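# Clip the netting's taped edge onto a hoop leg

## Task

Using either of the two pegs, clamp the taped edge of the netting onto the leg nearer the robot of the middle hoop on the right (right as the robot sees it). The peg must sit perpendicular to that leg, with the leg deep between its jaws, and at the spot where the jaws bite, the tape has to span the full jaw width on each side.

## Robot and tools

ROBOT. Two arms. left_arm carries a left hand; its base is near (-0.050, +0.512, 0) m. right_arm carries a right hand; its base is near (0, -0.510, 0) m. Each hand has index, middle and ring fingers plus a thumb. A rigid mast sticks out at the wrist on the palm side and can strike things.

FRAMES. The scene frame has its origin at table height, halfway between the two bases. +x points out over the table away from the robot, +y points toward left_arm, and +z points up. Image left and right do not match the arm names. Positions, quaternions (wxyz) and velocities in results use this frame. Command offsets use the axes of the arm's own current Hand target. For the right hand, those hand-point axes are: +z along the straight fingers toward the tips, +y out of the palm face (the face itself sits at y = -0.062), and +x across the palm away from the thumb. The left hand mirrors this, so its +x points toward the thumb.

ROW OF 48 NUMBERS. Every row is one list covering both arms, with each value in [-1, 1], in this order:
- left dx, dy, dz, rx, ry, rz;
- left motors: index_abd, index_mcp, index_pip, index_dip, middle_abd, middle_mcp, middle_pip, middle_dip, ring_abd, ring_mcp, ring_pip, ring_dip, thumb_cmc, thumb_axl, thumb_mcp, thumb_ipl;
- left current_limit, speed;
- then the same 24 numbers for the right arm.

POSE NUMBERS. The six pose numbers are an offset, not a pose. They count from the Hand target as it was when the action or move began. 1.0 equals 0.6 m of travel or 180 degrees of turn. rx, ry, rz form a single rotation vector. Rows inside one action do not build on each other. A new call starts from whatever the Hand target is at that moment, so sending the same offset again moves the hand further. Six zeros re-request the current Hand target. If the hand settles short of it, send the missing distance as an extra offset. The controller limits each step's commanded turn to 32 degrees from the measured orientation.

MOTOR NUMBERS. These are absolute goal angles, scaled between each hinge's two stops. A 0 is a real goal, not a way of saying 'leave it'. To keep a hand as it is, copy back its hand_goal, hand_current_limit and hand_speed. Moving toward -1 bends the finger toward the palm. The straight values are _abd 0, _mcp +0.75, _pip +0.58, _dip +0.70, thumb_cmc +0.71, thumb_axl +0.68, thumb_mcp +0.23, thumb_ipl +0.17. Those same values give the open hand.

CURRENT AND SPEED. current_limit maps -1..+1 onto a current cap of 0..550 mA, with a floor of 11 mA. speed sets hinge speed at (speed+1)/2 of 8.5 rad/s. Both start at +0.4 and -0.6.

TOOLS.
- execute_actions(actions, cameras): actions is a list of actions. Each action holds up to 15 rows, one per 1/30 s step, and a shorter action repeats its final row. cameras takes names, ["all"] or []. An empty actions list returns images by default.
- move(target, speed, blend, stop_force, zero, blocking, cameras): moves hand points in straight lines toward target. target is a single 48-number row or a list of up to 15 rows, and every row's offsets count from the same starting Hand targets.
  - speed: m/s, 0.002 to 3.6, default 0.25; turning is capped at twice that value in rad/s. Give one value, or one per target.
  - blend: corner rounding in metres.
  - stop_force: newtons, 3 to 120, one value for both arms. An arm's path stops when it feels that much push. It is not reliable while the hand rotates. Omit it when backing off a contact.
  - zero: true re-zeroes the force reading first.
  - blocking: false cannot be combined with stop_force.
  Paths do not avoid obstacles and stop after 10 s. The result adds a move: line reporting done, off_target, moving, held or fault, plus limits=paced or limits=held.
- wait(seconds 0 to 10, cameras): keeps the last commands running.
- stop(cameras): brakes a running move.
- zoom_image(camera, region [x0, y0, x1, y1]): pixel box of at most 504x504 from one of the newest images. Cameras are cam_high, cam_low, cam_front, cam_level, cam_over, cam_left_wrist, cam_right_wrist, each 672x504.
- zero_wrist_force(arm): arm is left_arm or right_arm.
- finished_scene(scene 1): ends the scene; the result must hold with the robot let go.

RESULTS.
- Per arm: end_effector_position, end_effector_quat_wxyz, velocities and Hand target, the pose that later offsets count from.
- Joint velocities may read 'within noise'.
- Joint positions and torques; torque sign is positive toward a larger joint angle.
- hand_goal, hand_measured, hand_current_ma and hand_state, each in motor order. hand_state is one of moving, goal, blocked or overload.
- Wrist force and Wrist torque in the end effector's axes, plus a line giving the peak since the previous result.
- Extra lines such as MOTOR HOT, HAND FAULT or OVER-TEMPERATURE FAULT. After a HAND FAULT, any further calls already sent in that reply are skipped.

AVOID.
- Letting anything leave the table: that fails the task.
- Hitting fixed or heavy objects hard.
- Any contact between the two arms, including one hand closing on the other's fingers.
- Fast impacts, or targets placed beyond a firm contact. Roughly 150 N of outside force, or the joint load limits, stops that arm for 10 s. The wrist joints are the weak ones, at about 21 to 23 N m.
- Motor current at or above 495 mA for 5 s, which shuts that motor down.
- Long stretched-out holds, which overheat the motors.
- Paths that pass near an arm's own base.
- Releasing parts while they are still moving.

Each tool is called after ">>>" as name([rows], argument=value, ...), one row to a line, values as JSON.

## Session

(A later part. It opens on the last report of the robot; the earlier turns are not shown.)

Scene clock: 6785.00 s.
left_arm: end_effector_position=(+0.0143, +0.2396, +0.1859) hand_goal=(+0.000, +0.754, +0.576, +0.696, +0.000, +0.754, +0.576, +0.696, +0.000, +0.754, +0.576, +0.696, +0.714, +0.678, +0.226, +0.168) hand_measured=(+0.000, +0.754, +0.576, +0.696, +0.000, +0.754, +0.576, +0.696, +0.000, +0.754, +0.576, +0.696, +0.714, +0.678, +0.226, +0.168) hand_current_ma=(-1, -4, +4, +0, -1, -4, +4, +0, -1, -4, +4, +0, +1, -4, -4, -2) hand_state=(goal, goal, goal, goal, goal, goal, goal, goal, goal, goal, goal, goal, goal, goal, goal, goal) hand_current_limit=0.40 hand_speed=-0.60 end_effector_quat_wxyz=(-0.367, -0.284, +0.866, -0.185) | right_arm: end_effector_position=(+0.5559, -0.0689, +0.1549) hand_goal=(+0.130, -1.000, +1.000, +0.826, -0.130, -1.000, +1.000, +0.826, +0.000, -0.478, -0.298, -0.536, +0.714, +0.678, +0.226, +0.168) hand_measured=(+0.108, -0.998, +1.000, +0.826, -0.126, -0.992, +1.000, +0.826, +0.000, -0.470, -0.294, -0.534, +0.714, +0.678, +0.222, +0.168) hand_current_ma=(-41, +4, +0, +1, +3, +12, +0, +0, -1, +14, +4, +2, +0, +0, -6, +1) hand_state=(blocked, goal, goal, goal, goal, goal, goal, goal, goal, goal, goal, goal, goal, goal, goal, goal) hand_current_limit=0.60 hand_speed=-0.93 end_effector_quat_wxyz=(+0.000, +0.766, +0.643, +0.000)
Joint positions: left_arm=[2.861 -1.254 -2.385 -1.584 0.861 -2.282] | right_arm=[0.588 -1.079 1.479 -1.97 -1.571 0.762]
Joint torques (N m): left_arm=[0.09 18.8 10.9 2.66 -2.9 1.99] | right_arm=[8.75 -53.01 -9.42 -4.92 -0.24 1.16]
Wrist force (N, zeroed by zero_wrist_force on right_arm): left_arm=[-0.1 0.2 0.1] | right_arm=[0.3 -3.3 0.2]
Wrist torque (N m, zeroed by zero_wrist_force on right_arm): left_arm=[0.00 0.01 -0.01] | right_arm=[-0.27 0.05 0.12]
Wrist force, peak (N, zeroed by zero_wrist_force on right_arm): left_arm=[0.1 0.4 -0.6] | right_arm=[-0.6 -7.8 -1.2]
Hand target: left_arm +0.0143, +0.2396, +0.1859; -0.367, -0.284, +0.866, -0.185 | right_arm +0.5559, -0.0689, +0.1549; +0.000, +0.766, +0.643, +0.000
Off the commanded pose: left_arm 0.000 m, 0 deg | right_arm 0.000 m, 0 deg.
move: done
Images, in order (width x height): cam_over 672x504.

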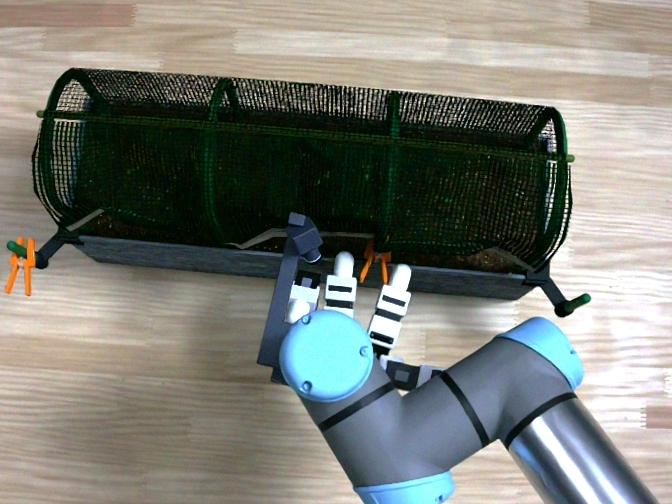

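>>> move([
  [0,0,0,0,0,0,0,0.754,0.576,0.696,0,0.754,0.576,0.696,0,0.754,0.576,0.696,0.714,0.678,0.226,0.168,0.4,-0.6, 0,-0.0917,0,0,0,0,0.13,-1,1,0.826,-0.13,-1,1,0.826,0,-0.479,-0.299,-0.536,0.714,0.678,0.226,0.168,0.6,-0.7],
  [0,0,0,0,0,0,0,0.754,0.576,0.696,0,0.754,0.576,0.696,0,0.754,0.576,0.696,0.714,0.678,0.226,0.168,0.4,-0.6, -0.22,-0.28,0,0,0,0,0.13,-1,1,0.826,-0.13,-1,1,0.826,0,-0.479,-0.299,-0.536,0.714,0.678,0.226,0.168,0.6,-0.7],
], speed=[0.04, 0.15], cameras=["cam_over", "cam_front", "cam_level", "cam_high", "cam_low"])

>>> zoom_image(camera="cam_over", region=[330, 230, 430, 330])

>>> zoom_image(camera="cam_over", region=[350, 230, 400, 275])

>>> zoom_image(camera="cam_level", region=[420, 290, 472, 332])

>>> zoom_image(camera="cam_front", region=[370, 225, 425, 275])

Scene clock: 6808.97 s.
left_arm: end_effector_position=(+0.0143, +0.2396, +0.1859) hand_goal=(+0.000, +0.754, +0.576, +0.696, +0.000, +0.754, +0.576, +0.696, +0.000, +0.754, +0.576, +0.696, +0.714, +0.678, +0.226, +0.168) hand_measured=(+0.000, +0.754, +0.576, +0.696, +0.000, +0.754, +0.576, +0.696, +0.000, +0.754, +0.576, +0.696, +0.714, +0.678, +0.226, +0.168) hand_current_ma=(-1, -4, +4, +0, -1, -4, +4, +0, -1, -4, +4, +0, +1, -4, -4, -2) hand_state=(goal, goal, goal, goal, goal, goal, goal, goal, goal, goal, goal, goal, goal, goal, goal, goal) hand_current_limit=0.40 hand_speed=-0.60 end_effector_quat_wxyz=(-0.367, -0.284, +0.866, -0.185) | right_arm: end_effector_position=(+0.3677, -0.1699, +0.1550) hand_goal=(+0.130, -1.000, +1.000, +0.826, -0.130, -1.000, +1.000, +0.826, +0.000, -0.478, -0.298, -0.536, +0.714, +0.678, +0.226, +0.168) hand_measured=(+0.128, -0.992, +1.000, +0.826, -0.128, -0.992, +1.000, +0.826, +0.000, -0.470, -0.294, -0.534, +0.714, +0.678, +0.222, +0.168) hand_current_ma=(-2, +12, +0, +1, +3, +13, +0, +0, -1, +14, +4, +2, +0, +0, -6, +1) hand_state=(goal, goal, goal, goal, goal, goal, goal, goal, goal, goal, goal, goal, goal, goal, goal, goal) hand_current_limit=0.60 hand_speed=-0.70 end_effector_quat_wxyz=(+0.000, +0.766, +0.643, +0.000)
Joint positions: left_arm=[2.861 -1.254 -2.385 -1.584 0.861 -2.282] | right_arm=[0.633 -1.524 2.066 -2.112 -1.571 0.807]
Joint torques (N m): left_arm=[-1.03 19.12 9.6 2.99 -2.63 1.84] | right_arm=[2.95 -26.72 -16.68 -1.03 0.87 1.13]
Wrist force (N, zeroed by zero_wrist_force on right_arm): left_arm=[-0.1 -0.1 -0.1] | right_arm=[-0.4 -0.3 0.1]
Wrist torque (N m, zeroed by zero_wrist_force on right_arm): left_arm=[-0.02 0.00 0.00] | right_arm=[-0.05 0.06 0.12]
Wrist force, peak (N, zeroed by zero_wrist_force on right_arm): left_arm=[0.1 0.5 -0.2] | right_arm=[0.2 -3.6 0.8]
Hand target: left_arm +0.0143, +0.2396, +0.1859; -0.367, -0.284, +0.866, -0.185 | right_arm +0.3676, -0.1699, +0.1550; +0.000, +0.766, +0.643, +0.000
Off the commanded pose: left_arm 0.000 m, 0 deg | right_arm 0.000 m, 0 deg.
move: done
Images, in order (width x height): cam_high 672x504, cam_low 672x504, cam_front 672x504, cam_level 672x504, cam_over 672x504.

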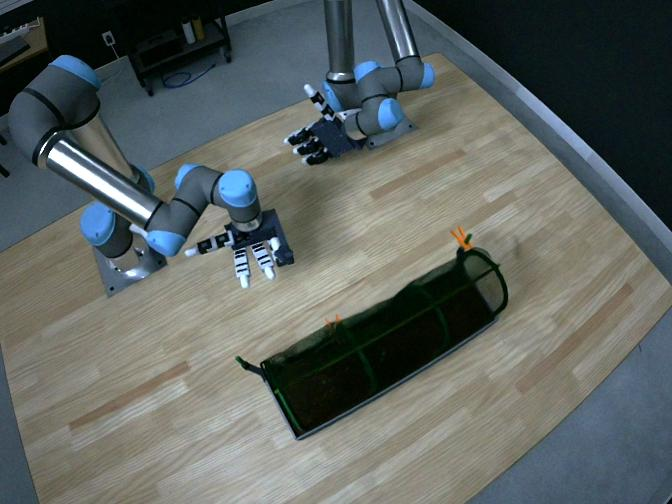

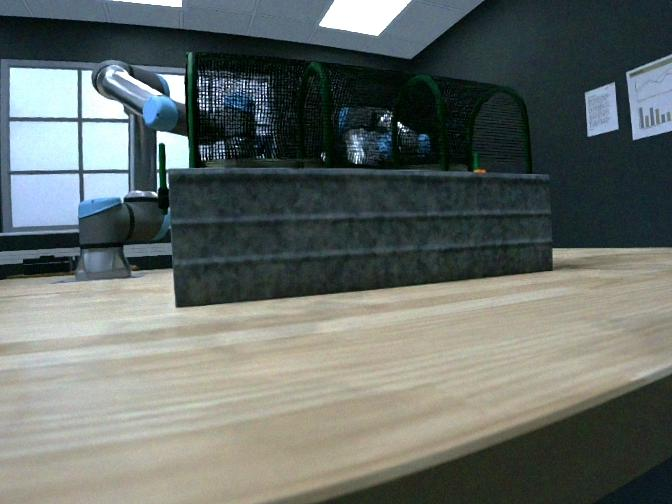

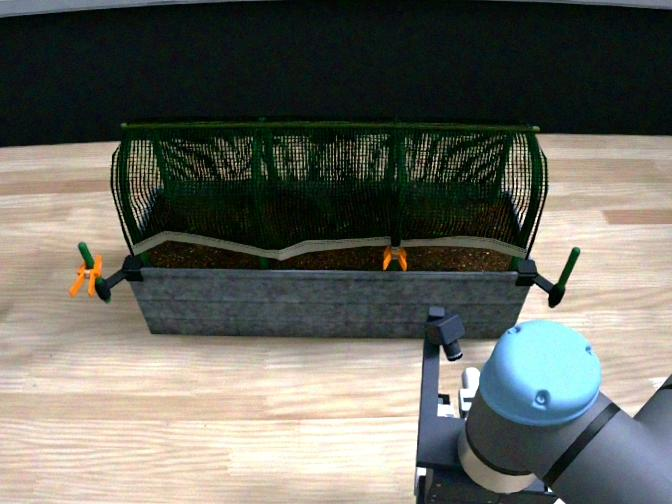

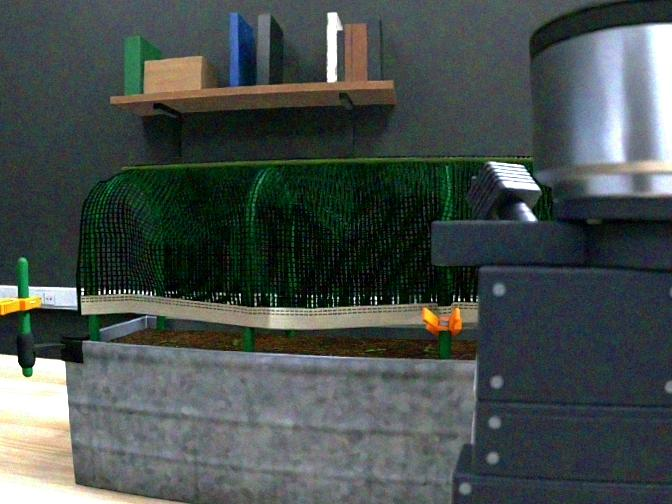

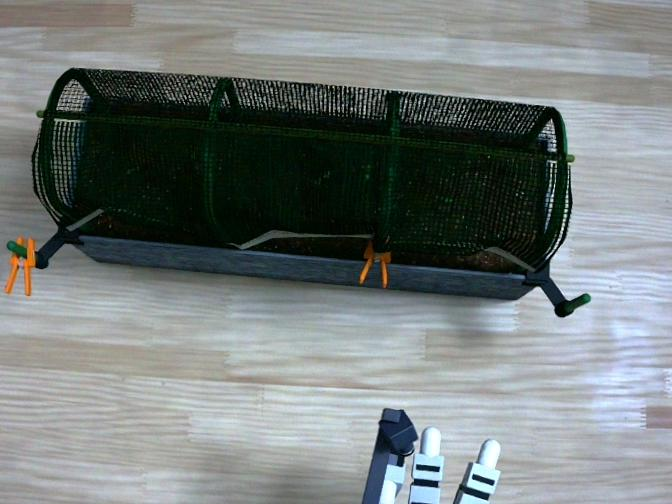

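Scaled by 5.040 from the camera's 672x504 image, which has a finer 960x720 frame.

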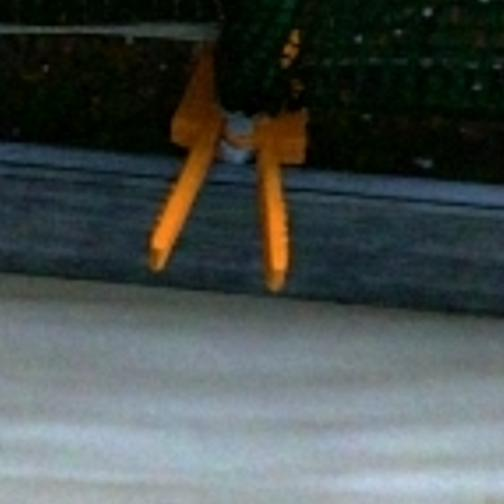

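Scaled by 10.080 from the camera's 672x504 image, which has a finer 960x720 frame.

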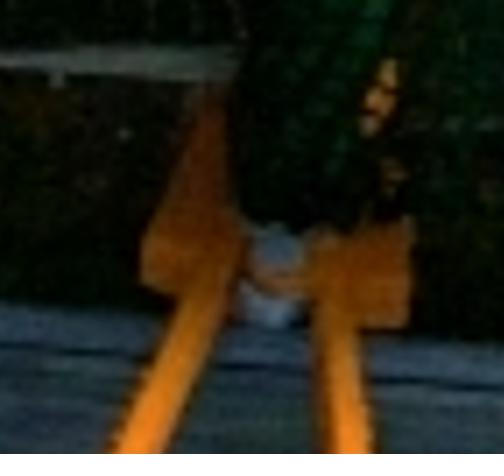

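Scaled by 9.692 from the camera's 672x504 image, which has a finer 960x720 frame.

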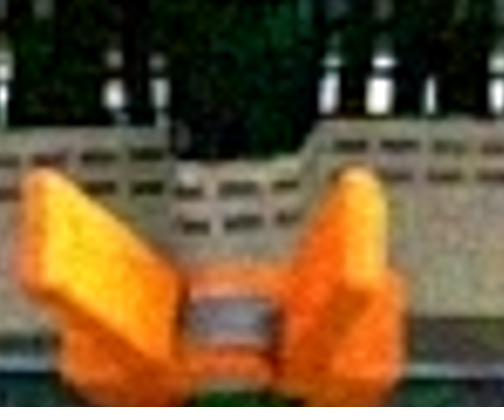

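Scaled by 9.164 from the camera's 672x504 image, which has a finer 960x720 frame.

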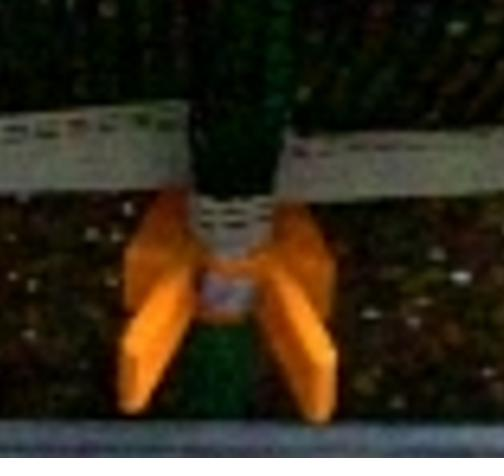

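>>> move([
  [0,0,0,0,0,0,0,0.754,0.576,0.696,0,0.754,0.576,0.696,0,0.754,0.576,0.696,0.714,0.678,0.226,0.168,0.4,-0.6, 0,0,-0.0917,0,0,0,-0.11,-1,1,1,0.11,-1,1,1,0,-0.479,-0.299,-0.536,0.714,0.678,0.226,0.168,0.6,-0.7],
  [0,0,0,0,0,0,0,0.754,0.576,0.696,0,0.754,0.576,0.696,0,0.754,0.576,0.696,0.714,0.678,0.226,0.168,0.4,-0.6, 0.2243,0.2,-0.0917,0,0,0,-0.11,-1,1,1,0.11,-1,1,1,0,-0.479,-0.299,-0.536,0.714,0.678,0.226,0.168,0.6,-0.7],
], speed=[0.1, 0.15], cameras=["cam_over"])

>>> zoom_image(camera="cam_over", region=[330, 230, 430, 330])

Scene clock: 6845.33 s.
left_arm: end_effector_position=(+0.0143, +0.2396, +0.1859) hand_goal=(+0.000, +0.754, +0.576, +0.696, +0.000, +0.754, +0.576, +0.696, +0.000, +0.754, +0.576, +0.696, +0.714, +0.678, +0.226, +0.168) hand_measured=(+0.000, +0.754, +0.576, +0.696, +0.000, +0.754, +0.576, +0.696, +0.000, +0.754, +0.576, +0.696, +0.714, +0.678, +0.226, +0.168) hand_current_ma=(-1, -4, +4, +0, -1, -4, +4, +0, -1, -4, +4, +0, +1, -4, -4, -2) hand_state=(goal, goal, goal, goal, goal, goal, goal, goal, goal, goal, goal, goal, goal, goal, goal, goal) hand_current_limit=0.40 hand_speed=-0.60 end_effector_quat_wxyz=(-0.367, -0.284, +0.866, -0.185) | right_arm: end_effector_position=(+0.5090, -0.0581, +0.2098) hand_goal=(-0.110, -1.000, +1.000, +1.000, +0.110, -1.000, +1.000, +1.000, +0.000, -0.478, -0.298, -0.536, +0.714, +0.678, +0.226, +0.168) hand_measured=(-0.102, -0.992, +1.000, +0.998, +0.100, -0.992, +1.000, +0.998, +0.000, -0.470, -0.294, -0.534, +0.714, +0.678, +0.222, +0.168) hand_current_ma=(+12, +13, +0, -2, -14, +15, +0, -3, -1, +14, +4, +2, +0, +0, -6, +1) hand_state=(goal, goal, goal, goal, goal, goal, goal, goal, goal, goal, goal, goal, goal, goal, goal, goal) hand_current_limit=0.60 hand_speed=-0.70 end_effector_quat_wxyz=(+0.000, +0.766, +0.643, +0.000)
Joint positions: left_arm=[2.861 -1.254 -2.385 -1.584 0.861 -2.282] | right_arm=[0.643 -1.179 1.478 -1.869 -1.571 0.817]
Joint torques (N m): left_arm=[0.3 19.92 11.23 2.81 -2.61 2] | right_arm=[8.83 -38.31 -24.45 -5.07 -0.98 0.32]
Wrist force (N, zeroed by zero_wrist_force on right_arm): left_arm=[0.1 0.0 -0.2] | right_arm=[-0.2 -0.2 -0.1]
Wrist torque (N m, zeroed by zero_wrist_force on right_arm): left_arm=[0.01 -0.03 0.01] | right_arm=[-0.05 0.05 -0.02]
Wrist force, peak (N, zeroed by zero_wrist_force on right_arm): left_arm=[0.3 0.0 0.4] | right_arm=[-1.3 -1.3 0.4]
Hand target: left_arm +0.0143, +0.2396, +0.1859; -0.367, -0.284, +0.866, -0.185 | right_arm +0.5091, -0.0581, +0.2099; +0.000, +0.766, +0.643, +0.000
Off the commanded pose: left_arm 0.000 m, 0 deg | right_arm 0.000 m, 0 deg.
move: done
Images, in order (width x height): cam_over 672x504.

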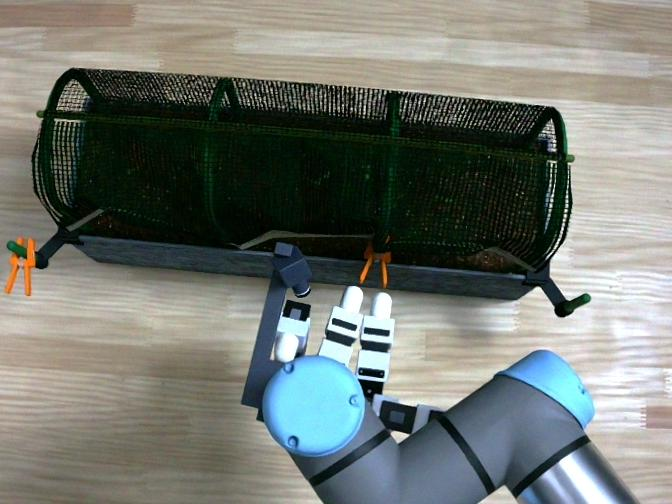

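Scaled by 5.040 from the camera's 672x504 image, which has a finer 960x720 frame.

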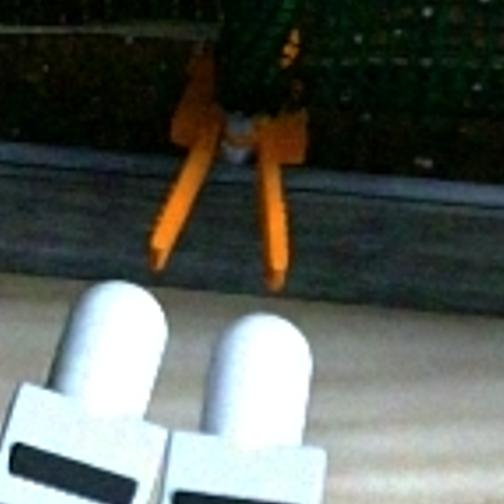

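>>> move([
  [0,0,0,0,0,0,0,0.754,0.576,0.696,0,0.754,0.576,0.696,0,0.754,0.576,0.696,0.714,0.678,0.226,0.168,0.4,-0.6, 0,0.0317,0,0,0,0,-0.13,-1,1,1,0.13,-1,1,1,0,-0.479,-0.299,-0.536,0.714,0.678,0.226,0.168,0.6,-0.7],
  [0,0,0,0,0,0,0,0.754,0.576,0.696,0,0.754,0.576,0.696,0,0.754,0.576,0.696,0.714,0.678,0.226,0.168,0.4,-0.6, 0,0.0317,0.0583,0,0,0,-0.13,-1,1,1,0.13,-1,1,1,0,-0.479,-0.299,-0.536,0.714,0.678,0.226,0.168,0.6,-0.7],
], speed=[0.1, 0.03], stop_force=3, cameras=["cam_over", "cam_level", "cam_front"])

>>> zoom_image(camera="cam_over", region=[330, 230, 430, 330])

Scene clock: 6863.77 s.
left_arm: end_effector_position=(+0.0143, +0.2396, +0.1859) hand_goal=(+0.000, +0.754, +0.576, +0.696, +0.000, +0.754, +0.576, +0.696, +0.000, +0.754, +0.576, +0.696, +0.714, +0.678, +0.226, +0.168) hand_measured=(+0.000, +0.754, +0.576, +0.696, +0.000, +0.754, +0.576, +0.696, +0.000, +0.754, +0.576, +0.696, +0.714, +0.678, +0.226, +0.168) hand_current_ma=(-1, -4, +4, +0, -1, -4, +4, +0, -1, -4, +4, +0, +1, -4, -4, -2) hand_state=(goal, goal, goal, goal, goal, goal, goal, goal, goal, goal, goal, goal, goal, goal, goal, goal) hand_current_limit=0.40 hand_speed=-0.60 end_effector_quat_wxyz=(-0.367, -0.284, +0.866, -0.185) | right_arm: end_effector_position=(+0.5278, -0.0614, +0.1749) hand_goal=(-0.130, -1.000, +1.000, +1.000, +0.130, -1.000, +1.000, +1.000, +0.000, -0.478, -0.298, -0.536, +0.714, +0.678, +0.226, +0.168) hand_measured=(-0.104, -0.992, +1.000, +0.998, +0.102, -0.992, +1.000, +0.998, +0.000, -0.470, -0.294, -0.534, +0.714, +0.678, +0.222, +0.168) hand_current_ma=(+51, +13, +0, -2, -56, +14, +0, -3, -1, +14, +4, +2, +0, +0, -6, +1) hand_state=(blocked, goal, goal, goal, blocked, goal, goal, goal, goal, goal, goal, goal, goal, goal, goal, goal) hand_current_limit=0.60 hand_speed=-0.70 end_effector_quat_wxyz=(+0.000, +0.766, +0.643, +0.000)
Joint positions: left_arm=[2.861 -1.254 -2.385 -1.584 0.861 -2.282] | right_arm=[0.622 -1.128 1.499 -1.941 -1.571 0.796]
Joint torques (N m): left_arm=[-1.19 20.67 12.15 2.9 -2.73 1.88] | right_arm=[11.21 -52.77 -32.08 -0.99 0.77 -1.26]
Wrist force (N, zeroed by zero_wrist_force on right_arm): left_arm=[-0.1 0.0 -0.3] | right_arm=[0.0 -0.6 -0.5]
Wrist torque (N m, zeroed by zero_wrist_force on right_arm): left_arm=[0.01 0.00 -0.01] | right_arm=[-0.07 0.04 0.16]
Wrist force, peak (N, zeroed by zero_wrist_force on right_arm): left_arm=[0.3 -0.1 -0.5] | right_arm=[1.6 -4.4 0.2]
Hand target: left_arm +0.0143, +0.2396, +0.1859; -0.367, -0.284, +0.866, -0.185 | right_arm +0.5278, -0.0614, +0.1749; +0.000, +0.766, +0.643, +0.000
Off the commanded pose: left_arm 0.000 m, 0 deg | right_arm 0.000 m, 0 deg.
move: done
Images, in order (width x height): cam_front 672x504, cam_level 672x504, cam_over 672x504.

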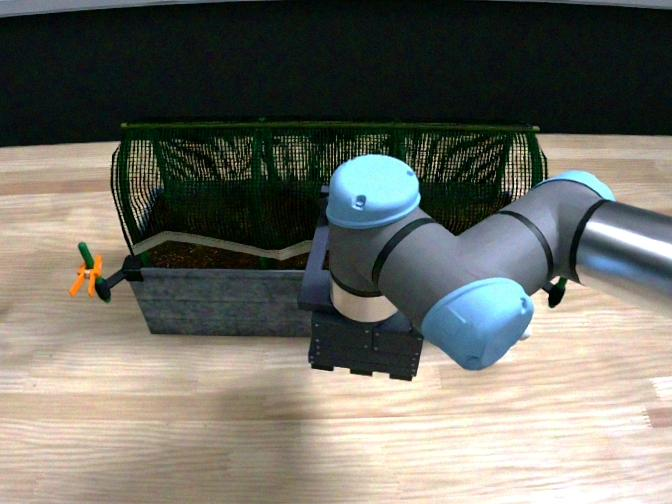

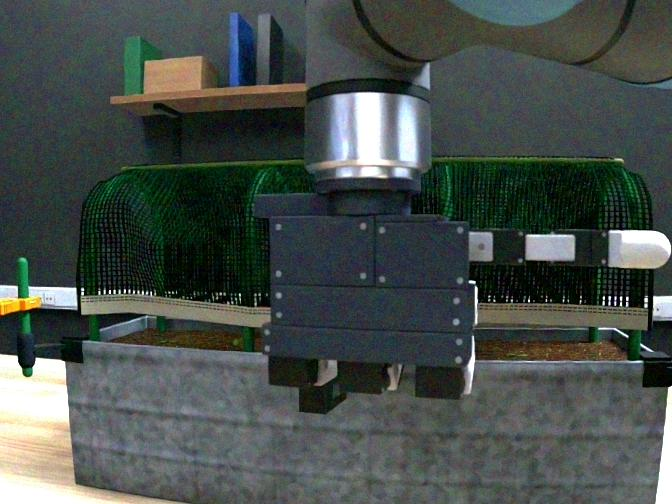

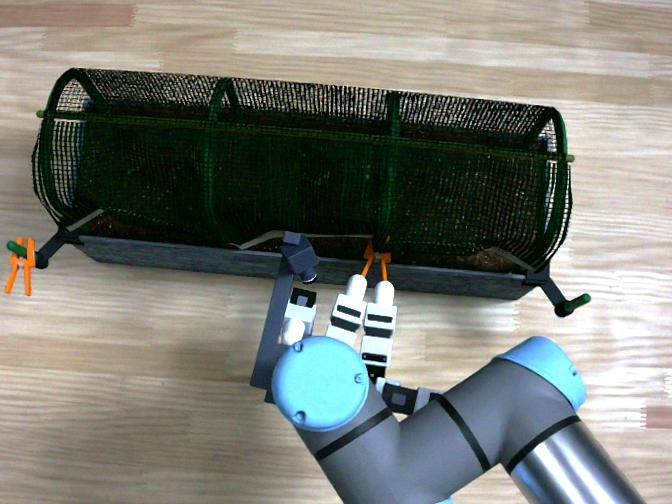

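Scaled by 5.040 from the camera's 672x504 image, which has a finer 960x720 frame.

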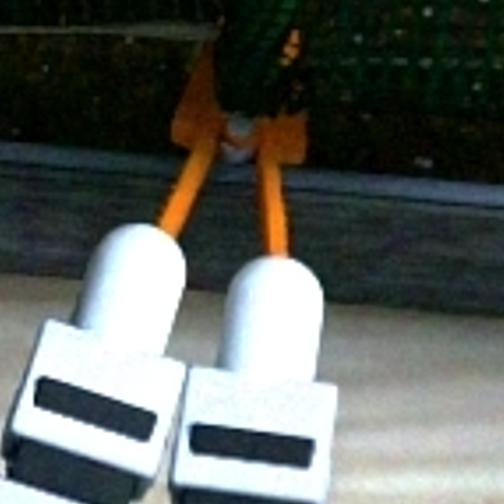

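>>> move(target=[0,0,0,0,0,0,0,0.754,0.576,0.696,0,0.754,0.576,0.696,0,0.754,0.576,0.696,0.714,0.678,0.226,0.168,0.4,-0.6, 0,0,0.0117,0,0,0,-0.10,-1,1,1,0.10,-1,1,1,0,-0.479,-0.299,-0.536,0.714,0.678,0.226,0.168,0.6,-0.7], speed=0.02, stop_force=5, cameras=["cam_over"])

>>> zoom_image(camera="cam_over", region=[330, 230, 430, 330])

Scene clock: 6873.20 s.
left_arm: end_effector_position=(+0.0143, +0.2396, +0.1859) hand_goal=(+0.000, +0.754, +0.576, +0.696, +0.000, +0.754, +0.576, +0.696, +0.000, +0.754, +0.576, +0.696, +0.714, +0.678, +0.226, +0.168) hand_measured=(+0.000, +0.754, +0.576, +0.696, +0.000, +0.754, +0.576, +0.696, +0.000, +0.754, +0.576, +0.696, +0.714, +0.678, +0.226, +0.168) hand_current_ma=(-1, -4, +4, +0, -1, -4, +4, +0, -1, -4, +4, +0, +1, -4, -4, -2) hand_state=(goal, goal, goal, goal, goal, goal, goal, goal, goal, goal, goal, goal, goal, goal, goal, goal) hand_current_limit=0.40 hand_speed=-0.60 end_effector_quat_wxyz=(-0.367, -0.284, +0.866, -0.185) | right_arm: end_effector_position=(+0.5278, -0.0614, +0.1679) hand_goal=(-0.100, -1.000, +1.000, +1.000, +0.100, -1.000, +1.000, +1.000, +0.000, -0.478, -0.298, -0.536, +0.714, +0.678, +0.226, +0.168) hand_measured=(-0.096, -1.000, +0.996, +0.998, +0.098, -1.000, +0.994, +0.998, +0.000, -0.470, -0.294, -0.534, +0.714, +0.678, +0.222, +0.168) hand_current_ma=(+5, +0, -4, -2, -2, +0, -10, -3, -1, +14, +4, +2, +0, +0, -6, +1) hand_state=(goal, goal, goal, goal, goal, goal, goal, goal, goal, goal, goal, goal, goal, goal, goal, goal) hand_current_limit=0.60 hand_speed=-0.70 end_effector_quat_wxyz=(+0.000, +0.766, +0.643, +0.000)
Joint positions: left_arm=[2.861 -1.254 -2.385 -1.584 0.861 -2.282] | right_arm=[0.622 -1.122 1.509 -1.957 -1.571 0.796]
Joint torques (N m): left_arm=[-0.66 20.65 9.78 2.85 -2.8 2.04] | right_arm=[7.09 -52.93 -31.67 -1.29 -0.49 -0.77]
Wrist force (N, zeroed by zero_wrist_force on right_arm): left_arm=[0.1 0.1 0.0] | right_arm=[-0.7 -3.1 -1.3]
Wrist torque (N m, zeroed by zero_wrist_force on right_arm): left_arm=[0.01 -0.01 0.00] | right_arm=[-0.24 0.09 -0.01]
Wrist force, peak (N, zeroed by zero_wrist_force on right_arm): left_arm=[0.4 0.4 -0.1] | right_arm=[-0.2 -4.1 -2.1]
Hand target: left_arm +0.0143, +0.2396, +0.1859; -0.367, -0.284, +0.866, -0.185 | right_arm +0.5278, -0.0614, +0.1679; +0.000, +0.766, +0.643, +0.000
Off the commanded pose: left_arm 0.000 m, 0 deg | right_arm 0.000 m, 0 deg.
move: done
Images, in order (width x height): cam_over 672x504.

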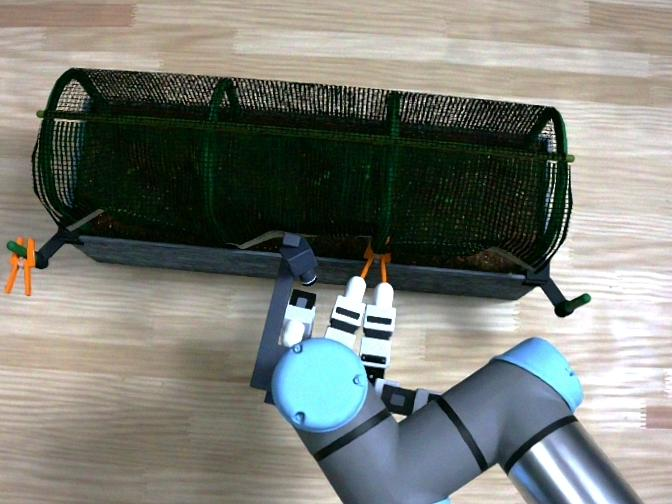

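Scaled by 5.040 from the camera's 672x504 image, which has a finer 960x720 frame.

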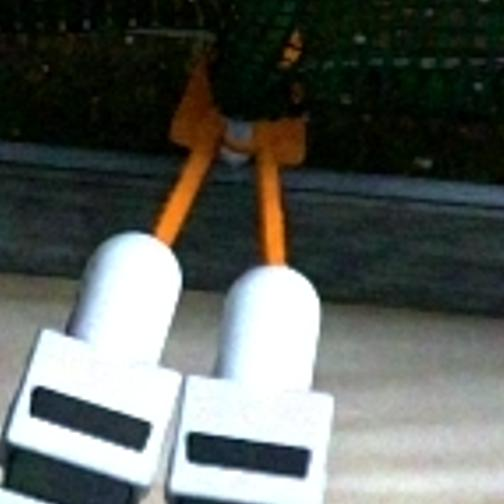

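>>> move([
  [0,0,0,0,0,0,0,0.754,0.576,0.696,0,0.754,0.576,0.696,0,0.754,0.576,0.696,0.714,0.678,0.226,0.168,0.4,-0.6, 0,0,-0.035,0,0,0,-0.10,-1,1,1,0.10,-1,1,1,0,-0.479,-0.299,-0.536,0.714,0.678,0.226,0.168,0.6,-0.7],
  [0,0,0,0,0,0,0,0.754,0.576,0.696,0,0.754,0.576,0.696,0,0.754,0.576,0.696,0.714,0.678,0.226,0.168,0.4,-0.6, 0.002,0.0167,-0.035,0,0,0,-0.10,-1,1,1,0.10,-1,1,1,0,-0.479,-0.299,-0.536,0.714,0.678,0.226,0.168,0.6,-0.7],
  [0,0,0,0,0,0,0,0.754,0.576,0.696,0,0.754,0.576,0.696,0,0.754,0.576,0.696,0.714,0.678,0.226,0.168,0.4,-0.6, 0.002,0.0167,-0.0083,0,0,0,-0.10,-1,1,1,0.10,-1,1,1,0,-0.479,-0.299,-0.536,0.714,0.678,0.226,0.168,0.6,-0.7],
], speed=[0.05, 0.05, 0.02], stop_force=6, cameras=["cam_over"])

>>> zoom_image(camera="cam_over", region=[330, 230, 430, 330])

Scene clock: 6887.77 s.
left_arm: end_effector_position=(+0.0143, +0.2396, +0.1859) hand_goal=(+0.000, +0.754, +0.576, +0.696, +0.000, +0.754, +0.576, +0.696, +0.000, +0.754, +0.576, +0.696, +0.714, +0.678, +0.226, +0.168) hand_measured=(+0.000, +0.754, +0.576, +0.696, +0.000, +0.754, +0.576, +0.696, +0.000, +0.754, +0.576, +0.696, +0.714, +0.678, +0.226, +0.168) hand_current_ma=(-1, -4, +4, +0, -1, -4, +4, +0, -1, -4, +4, +0, +1, -4, -4, -2) hand_state=(goal, goal, goal, goal, goal, goal, goal, goal, goal, goal, goal, goal, goal, goal, goal, goal) hand_current_limit=0.40 hand_speed=-0.60 end_effector_quat_wxyz=(-0.367, -0.284, +0.866, -0.185) | right_arm: end_effector_position=(+0.5379, -0.0619, +0.1729) hand_goal=(-0.100, -1.000, +1.000, +1.000, +0.100, -1.000, +1.000, +1.000, +0.000, -0.478, -0.298, -0.536, +0.714, +0.678, +0.226, +0.168) hand_measured=(-0.098, -0.996, +1.000, +0.998, +0.098, -0.992, +1.000, +0.998, +0.000, -0.470, -0.294, -0.534, +0.714, +0.678, +0.222, +0.168) hand_current_ma=(+3, +6, +0, -2, -2, +13, +0, -3, -1, +14, +4, +2, +0, +0, -6, +1) hand_state=(goal, goal, goal, goal, goal, goal, goal, goal, goal, goal, goal, goal, goal, goal, goal, goal) hand_current_limit=0.60 hand_speed=-0.70 end_effector_quat_wxyz=(+0.000, +0.766, +0.643, +0.000)
Joint positions: left_arm=[2.861 -1.254 -2.385 -1.584 0.861 -2.282] | right_arm=[0.612 -1.112 1.48 -1.938 -1.571 0.786]
Joint torques (N m): left_arm=[-1.04 20.08 11.02 2.78 -2.71 1.91] | right_arm=[11.37 -54.78 -31.14 -0.98 -0.37 0.76]
Wrist force (N, zeroed by zero_wrist_force on right_arm): left_arm=[0.3 0.0 0.0] | right_arm=[-0.2 -0.2 -0.5]
Wrist torque (N m, zeroed by zero_wrist_force on right_arm): left_arm=[-0.01 -0.04 0.03] | right_arm=[-0.04 0.04 0.15]
Wrist force, peak (N, zeroed by zero_wrist_force on right_arm): left_arm=[0.1 0.5 -0.4] | right_arm=[-0.2 -3.5 -1.7]
Hand target: left_arm +0.0143, +0.2396, +0.1859; -0.367, -0.284, +0.866, -0.185 | right_arm +0.5379, -0.0619, +0.1729; +0.000, +0.766, +0.643, +0.000
Off the commanded pose: left_arm 0.000 m, 0 deg | right_arm 0.000 m, 0 deg.
move: done
Images, in order (width x height): cam_over 672x504.

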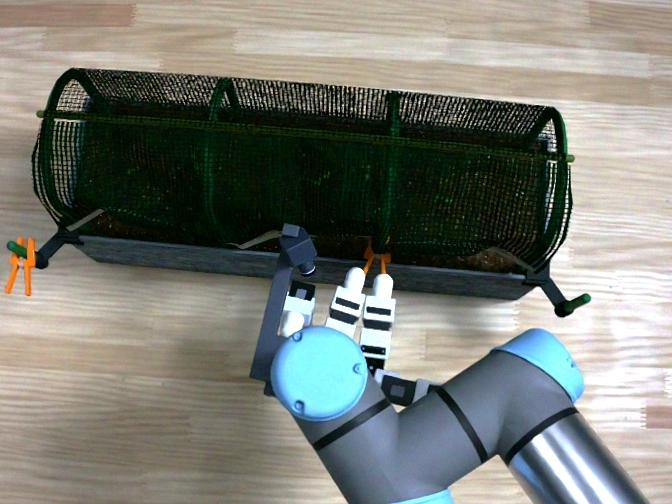

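Scaled by 5.040 from the camera's 672x504 image, which has a finer 960x720 frame.

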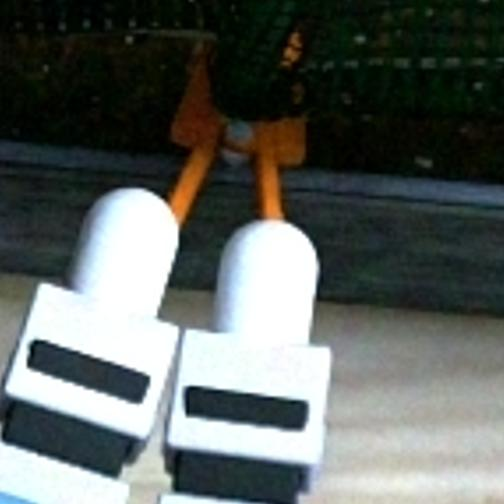

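>>> move([
  [0,0,0,0,0,0,0,0.754,0.576,0.696,0,0.754,0.576,0.696,0,0.754,0.576,0.696,0.714,0.678,0.226,0.168,0.4,-0.6, -0.005,0.004,-0.01,0,0,0,-0.10,-1,1,1,0.10,-1,1,1,0,-0.479,-0.299,-0.536,0.714,0.678,0.226,0.168,0.6,-0.7],
  [0,0,0,0,0,0,0,0.754,0.576,0.696,0,0.754,0.576,0.696,0,0.754,0.576,0.696,0.714,0.678,0.226,0.168,0.4,-0.6, -0.005,0.004,0.0083,0,0,0,-0.10,-1,1,1,0.10,-1,1,1,0,-0.479,-0.299,-0.536,0.714,0.678,0.226,0.168,0.6,-0.7],
], speed=[0.05, 0.02], stop_force=6, cameras=["cam_over"])

>>> zoom_image(camera="cam_over", region=[330, 230, 430, 330])

Scene clock: 6897.37 s.
left_arm: end_effector_position=(+0.0143, +0.2396, +0.1859) hand_goal=(+0.000, +0.754, +0.576, +0.696, +0.000, +0.754, +0.576, +0.696, +0.000, +0.754, +0.576, +0.696, +0.714, +0.678, +0.226, +0.168) hand_measured=(+0.000, +0.754, +0.576, +0.696, +0.000, +0.754, +0.576, +0.696, +0.000, +0.754, +0.576, +0.696, +0.714, +0.678, +0.226, +0.168) hand_current_ma=(-1, -4, +4, +0, -1, -4, +4, +0, -1, -4, +4, +0, +1, -4, -4, -2) hand_state=(goal, goal, goal, goal, goal, goal, goal, goal, goal, goal, goal, goal, goal, goal, goal, goal) hand_current_limit=0.40 hand_speed=-0.60 end_effector_quat_wxyz=(-0.367, -0.284, +0.866, -0.185) | right_arm: end_effector_position=(+0.5397, -0.0653, +0.1679) hand_goal=(-0.100, -1.000, +1.000, +1.000, +0.100, -1.000, +1.000, +1.000, +0.000, -0.478, -0.298, -0.536, +0.714, +0.678, +0.226, +0.168) hand_measured=(-0.098, -0.998, +1.000, +0.998, +0.098, -0.992, +1.000, +0.998, +0.000, -0.470, -0.294, -0.534, +0.714, +0.678, +0.222, +0.168) hand_current_ma=(+3, +2, -1, -2, -2, +13, +0, -3, -1, +14, +4, +2, +0, +0, -6, +1) hand_state=(goal, goal, goal, goal, goal, goal, goal, goal, goal, goal, goal, goal, goal, goal, goal, goal) hand_current_limit=0.60 hand_speed=-0.70 end_effector_quat_wxyz=(+0.000, +0.766, +0.643, +0.000)
Joint positions: left_arm=[2.861 -1.254 -2.385 -1.584 0.861 -2.282] | right_arm=[0.607 -1.11 1.491 -1.951 -1.571 0.78]
Joint torques (N m): left_arm=[-0.39 19.28 10.29 3.05 -2.73 1.83] | right_arm=[11.43 -53.35 -30.84 -1.33 0.46 0.72]
Wrist force (N, zeroed by zero_wrist_force on right_arm): left_arm=[0.1 0.0 -0.1] | right_arm=[-0.2 -0.2 -0.6]
Wrist torque (N m, zeroed by zero_wrist_force on right_arm): left_arm=[0.00 -0.02 0.01] | right_arm=[-0.04 0.03 0.16]
Wrist force, peak (N, zeroed by zero_wrist_force on right_arm): left_arm=[0.0 0.1 -0.5] | right_arm=[0.0 -0.8 -0.9]
Hand target: left_arm +0.0143, +0.2396, +0.1859; -0.367, -0.284, +0.866, -0.185 | right_arm +0.5397, -0.0653, +0.1679; +0.000, +0.766, +0.643, +0.000
Off the commanded pose: left_arm 0.000 m, 0 deg | right_arm 0.000 m, 0 deg.
move: done
Images, in order (width x height): cam_over 672x504.

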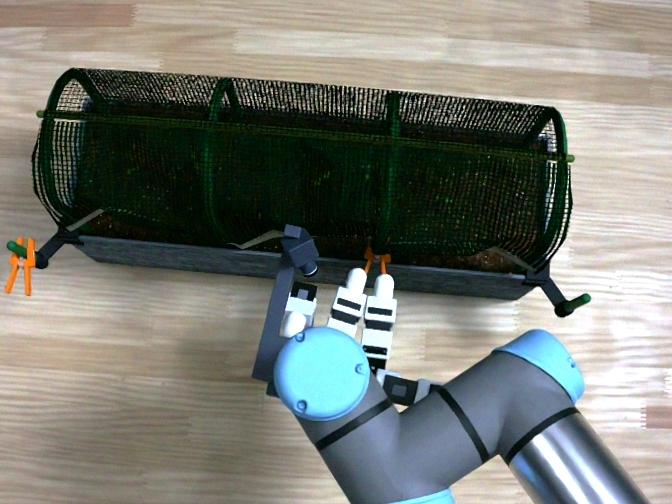

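Scaled by 5.040 from the camera's 672x504 image, which has a finer 960x720 frame.

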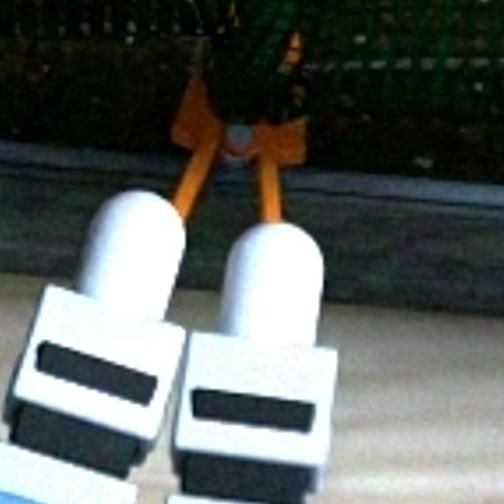

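>>> move(target=[0,0,0,0,0,0,0,0.754,0.576,0.696,0,0.754,0.576,0.696,0,0.754,0.576,0.696,0.714,0.678,0.226,0.168,0.4,-0.6, 0,0,0.0067,0,0,0,-0.10,-1,1,1,0.10,-1,1,1,0,-0.479,-0.299,-0.536,0.714,0.678,0.226,0.168,0.6,-0.7], speed=0.02, stop_force=6, cameras=["cam_over"])

>>> zoom_image(camera="cam_over", region=[350, 230, 400, 280])

>>> move([
  [0,0,0,0,0,0,0,0.754,0.576,0.696,0,0.754,0.576,0.696,0,0.754,0.576,0.696,0.714,0.678,0.226,0.168,0.4,-0.6, 0,0,-0.045,0,0,0,-0.10,-1,1,1,0.10,-1,1,1,0,-0.479,-0.299,-0.536,0.714,0.678,0.226,0.168,0.6,-0.7],
  [0,0,0,0,0,0,0,0.754,0.576,0.696,0,0.754,0.576,0.696,0,0.754,0.576,0.696,0.714,0.678,0.226,0.168,0.4,-0.6, 0,-0.15,-0.045,0,0,0,-0.10,-1,1,1,0.10,-1,1,1,0,-0.479,-0.299,-0.536,0.714,0.678,0.226,0.168,0.6,-0.7],
  [0,0,0,0,0,0,0,0.754,0.576,0.696,0,0.754,0.576,0.696,0,0.754,0.576,0.696,0.714,0.678,0.226,0.168,0.4,-0.6, -0.2,-0.25,-0.1617,0,0,0,0,0,-0.9,-0.08,0.046,0,-0.479,-0.299,-0.536,0,-0.479,-0.299,-0.536,0.714,0.678,0.226,0.168,0.6,-0.7],
], speed=[0.05, 0.1, 0.2], cameras=[])

Scene clock: 6914.13 s.
left_arm: end_effector_position=(+0.0143, +0.2396, +0.1859) hand_goal=(+0.000, +0.754, +0.576, +0.696, +0.000, +0.754, +0.576, +0.696, +0.000, +0.754, +0.576, +0.696, +0.714, +0.678, +0.226, +0.168) hand_measured=(+0.000, +0.754, +0.576, +0.696, +0.000, +0.754, +0.576, +0.696, +0.000, +0.754, +0.576, +0.696, +0.714, +0.678, +0.226, +0.168) hand_current_ma=(-1, -4, +4, +0, -1, -4, +4, +0, -1, -4, +4, +0, +1, -4, -4, -2) hand_state=(goal, goal, goal, goal, goal, goal, goal, goal, goal, goal, goal, goal, goal, goal, goal, goal) hand_current_limit=0.40 hand_speed=-0.60 end_effector_quat_wxyz=(-0.367, -0.284, +0.866, -0.185) | right_arm: end_effector_position=(+0.5397, -0.0653, +0.1638) hand_goal=(-0.100, -1.000, +1.000, +1.000, +0.100, -1.000, +1.000, +1.000, +0.000, -0.478, -0.298, -0.536, +0.714, +0.678, +0.226, +0.168) hand_measured=(-0.098, -1.000, +1.000, +0.998, +0.098, -0.992, +1.000, +0.998, +0.000, -0.470, -0.294, -0.534, +0.714, +0.678, +0.222, +0.168) hand_current_ma=(+3, +1, -1, -2, -2, +12, +0, -3, -1, +14, +4, +2, +0, +0, -6, +1) hand_state=(goal, goal, goal, goal, goal, goal, goal, goal, goal, goal, goal, goal, goal, goal, goal, goal) hand_current_limit=0.60 hand_speed=-0.70 end_effector_quat_wxyz=(+0.000, +0.766, +0.643, +0.000)
Joint positions: left_arm=[2.861 -1.254 -2.385 -1.584 0.861 -2.282] | right_arm=[0.607 -1.107 1.497 -1.96 -1.571 0.78]
Joint torques (N m): left_arm=[-1.51 19.51 10.82 2.89 -2.68 1.97] | right_arm=[10.02 -37.44 -25.67 -1.51 0.41 0.13]
Wrist force (N, zeroed by zero_wrist_force on right_arm): left_arm=[0.1 0.2 -0.3] | right_arm=[0.0 -0.6 -1.2]
Wrist torque (N m, zeroed by zero_wrist_force on right_arm): left_arm=[0.04 -0.03 0.01] | right_arm=[-0.07 0.04 0.15]
Wrist force, peak (N, zeroed by zero_wrist_force on right_arm): left_arm=[0.4 0.1 -0.3] | right_arm=[0.0 -0.6 -1.2]
Hand target: left_arm +0.0143, +0.2396, +0.1859; -0.367, -0.284, +0.866, -0.185 | right_arm +0.5397, -0.0653, +0.1639; +0.000, +0.766, +0.643, +0.000
Off the commanded pose: left_arm 0.000 m, 0 deg | right_arm 0.000 m, 0 deg.
move: done
Images, in order (width x height): cam_over 672x504.

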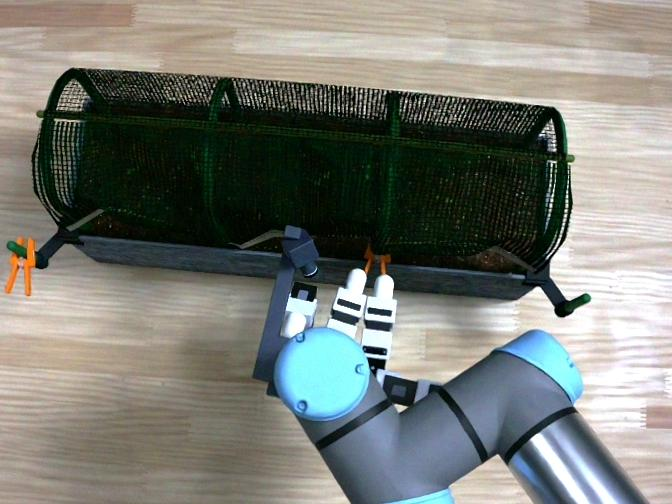

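Scaled by 10.080 from the camera's 672x504 image, which has a finer 960x720 frame.

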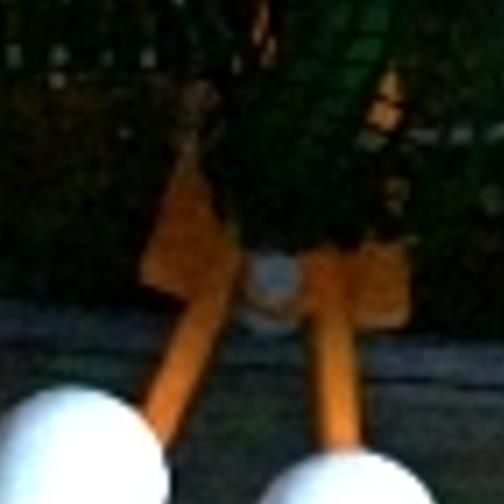

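>>> move([
  [0,0,0,0,0,0,0,0.754,0.576,0.696,0,0.754,0.576,0.696,0,0.754,0.576,0.696,0.714,0.678,0.226,0.168,0.4,-0.6, 0,0,-0.045,0,0,0,-0.10,-1,1,1,0.10,-1,1,1,0,-0.479,-0.299,-0.536,0.714,0.678,0.226,0.168,0.6,-0.7],
  [0,0,0,0,0,0,0,0.754,0.576,0.696,0,0.754,0.576,0.696,0,0.754,0.576,0.696,0.714,0.678,0.226,0.168,0.4,-0.6, 0,-0.15,-0.045,0,0,0,-0.10,-1,1,1,0.10,-1,1,1,0,-0.479,-0.299,-0.536,0.714,0.678,0.226,0.168,0.6,-0.7],
  [0,0,0,0,0,0,0,0.754,0.576,0.696,0,0.754,0.576,0.696,0,0.754,0.576,0.696,0.714,0.678,0.226,0.168,0.4,-0.6, -0.2422,-0.3004,-0.1685,0,0,0.0389,0,-0.9,-0.08,0.046,0,-0.479,-0.299,-0.536,0,-0.479,-0.299,-0.536,0.714,0.678,0.226,0.168,0.6,-0.7],
], speed=[0.05, 0.1, 0.2], cameras=["cam_over", "cam_level", "cam_front"])

>>> zoom_image(camera="cam_over", region=[330, 230, 430, 330])

>>> zoom_image(camera="cam_level", region=[420, 290, 472, 332])

>>> zoom_image(camera="cam_front", region=[370, 225, 425, 275])

Scene clock: 6932.87 s.
left_arm: end_effector_position=(+0.0143, +0.2396, +0.1859) hand_goal=(+0.000, +0.754, +0.576, +0.696, +0.000, +0.754, +0.576, +0.696, +0.000, +0.754, +0.576, +0.696, +0.714, +0.678, +0.226, +0.168) hand_measured=(+0.000, +0.754, +0.576, +0.696, +0.000, +0.754, +0.576, +0.696, +0.000, +0.754, +0.576, +0.696, +0.714, +0.678, +0.226, +0.168) hand_current_ma=(-1, -4, +4, +0, -1, -4, +4, +0, -1, -4, +4, +0, +1, -4, -4, -2) hand_state=(goal, goal, goal, goal, goal, goal, goal, goal, goal, goal, goal, goal, goal, goal, goal, goal) hand_current_limit=0.40 hand_speed=-0.60 end_effector_quat_wxyz=(-0.367, -0.284, +0.866, -0.185) | right_arm: end_effector_position=(+0.3371, -0.1772, +0.2651) hand_goal=(+0.000, -0.900, -0.080, +0.046, +0.000, -0.478, -0.298, -0.536, +0.000, -0.478, -0.298, -0.536, +0.714, +0.678, +0.226, +0.168) hand_measured=(-0.004, -0.892, -0.076, +0.048, +0.004, -0.470, -0.292, -0.534, +0.000, -0.470, -0.294, -0.534, +0.714, +0.678, +0.222, +0.168) hand_current_ma=(-3, +12, +5, +3, +4, +15, +8, +3, -1, +14, +4, +2, +0, +0, -6, +1) hand_state=(goal, goal, goal, goal, goal, goal, goal, goal, goal, goal, goal, goal, goal, goal, goal, goal) hand_current_limit=0.60 hand_speed=-0.70 end_effector_quat_wxyz=(+0.000, +0.804, +0.595, +0.000)
Joint positions: left_arm=[2.861 -1.254 -2.385 -1.584 0.861 -2.282] | right_arm=[0.672 -1.664 1.898 -1.804 -1.571 0.968]
Joint torques (N m): left_arm=[-0.41 19.97 9.56 3.02 -2.72 1.9] | right_arm=[11.34 -29.93 -32.1 -1.8 0.92 0.75]
Wrist force (N, zeroed by zero_wrist_force on right_arm): left_arm=[0.3 -0.1 0.0] | right_arm=[-0.1 -0.1 -0.2]
Wrist torque (N m, zeroed by zero_wrist_force on right_arm): left_arm=[-0.02 -0.05 0.03] | right_arm=[-0.04 0.04 0.00]
Wrist force, peak (N, zeroed by zero_wrist_force on right_arm): left_arm=[0.2 0.4 -0.4] | right_arm=[-1.7 2.5 0.2]
Hand target: left_arm +0.0143, +0.2396, +0.1859; -0.367, -0.284, +0.866, -0.185 | right_arm +0.3371, -0.1772, +0.2651; +0.000, +0.804, +0.595, +0.000
Off the commanded pose: left_arm 0.000 m, 0 deg | right_arm 0.000 m, 0 deg.
move: done
Images, in order (width x height): cam_front 672x504, cam_level 672x504, cam_over 672x504.

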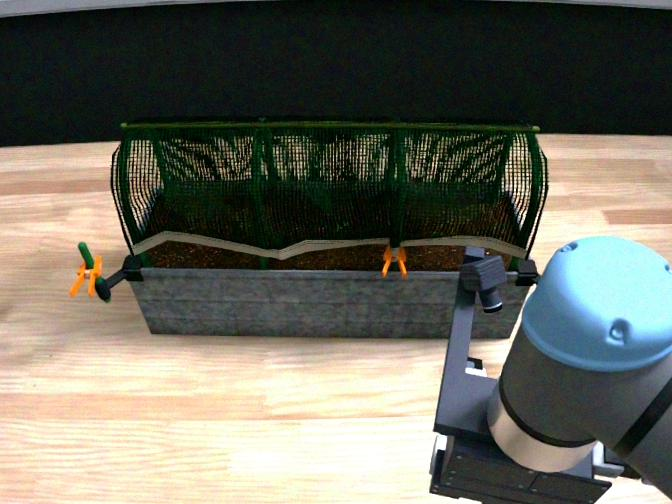

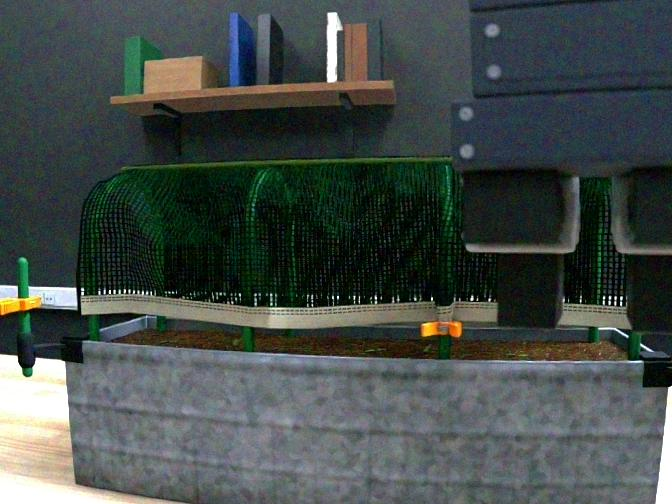

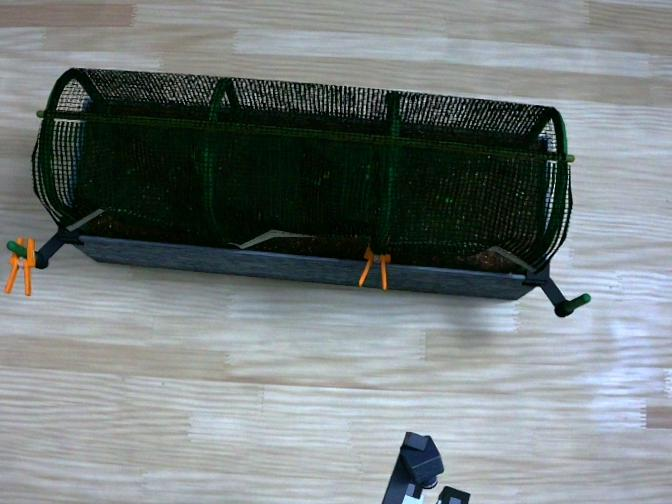

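Scaled by 5.040 from the camera's 672x504 image, which has a finer 960x720 frame.

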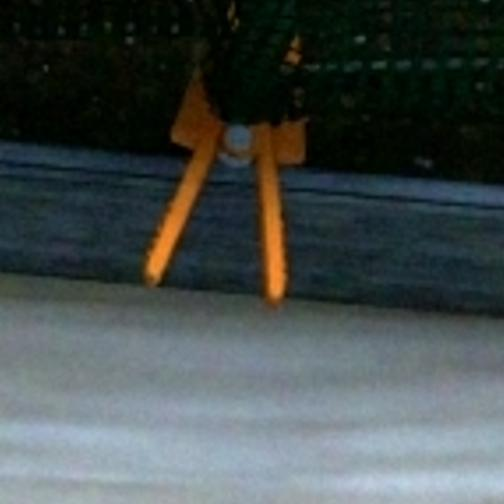

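Scaled by 9.692 from the camera's 672x504 image, which has a finer 960x720 frame.

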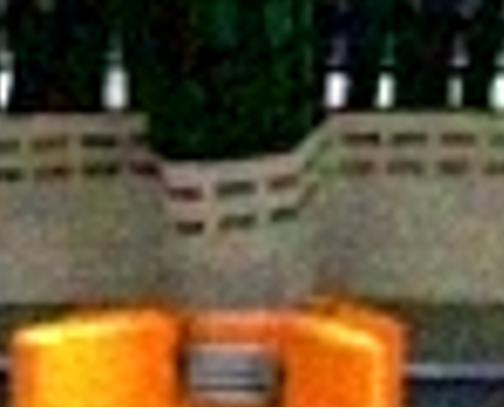

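Scaled by 9.164 from the camera's 672x504 image, which has a finer 960x720 frame.

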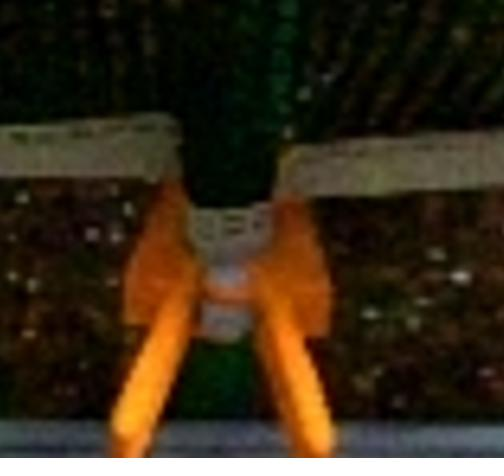

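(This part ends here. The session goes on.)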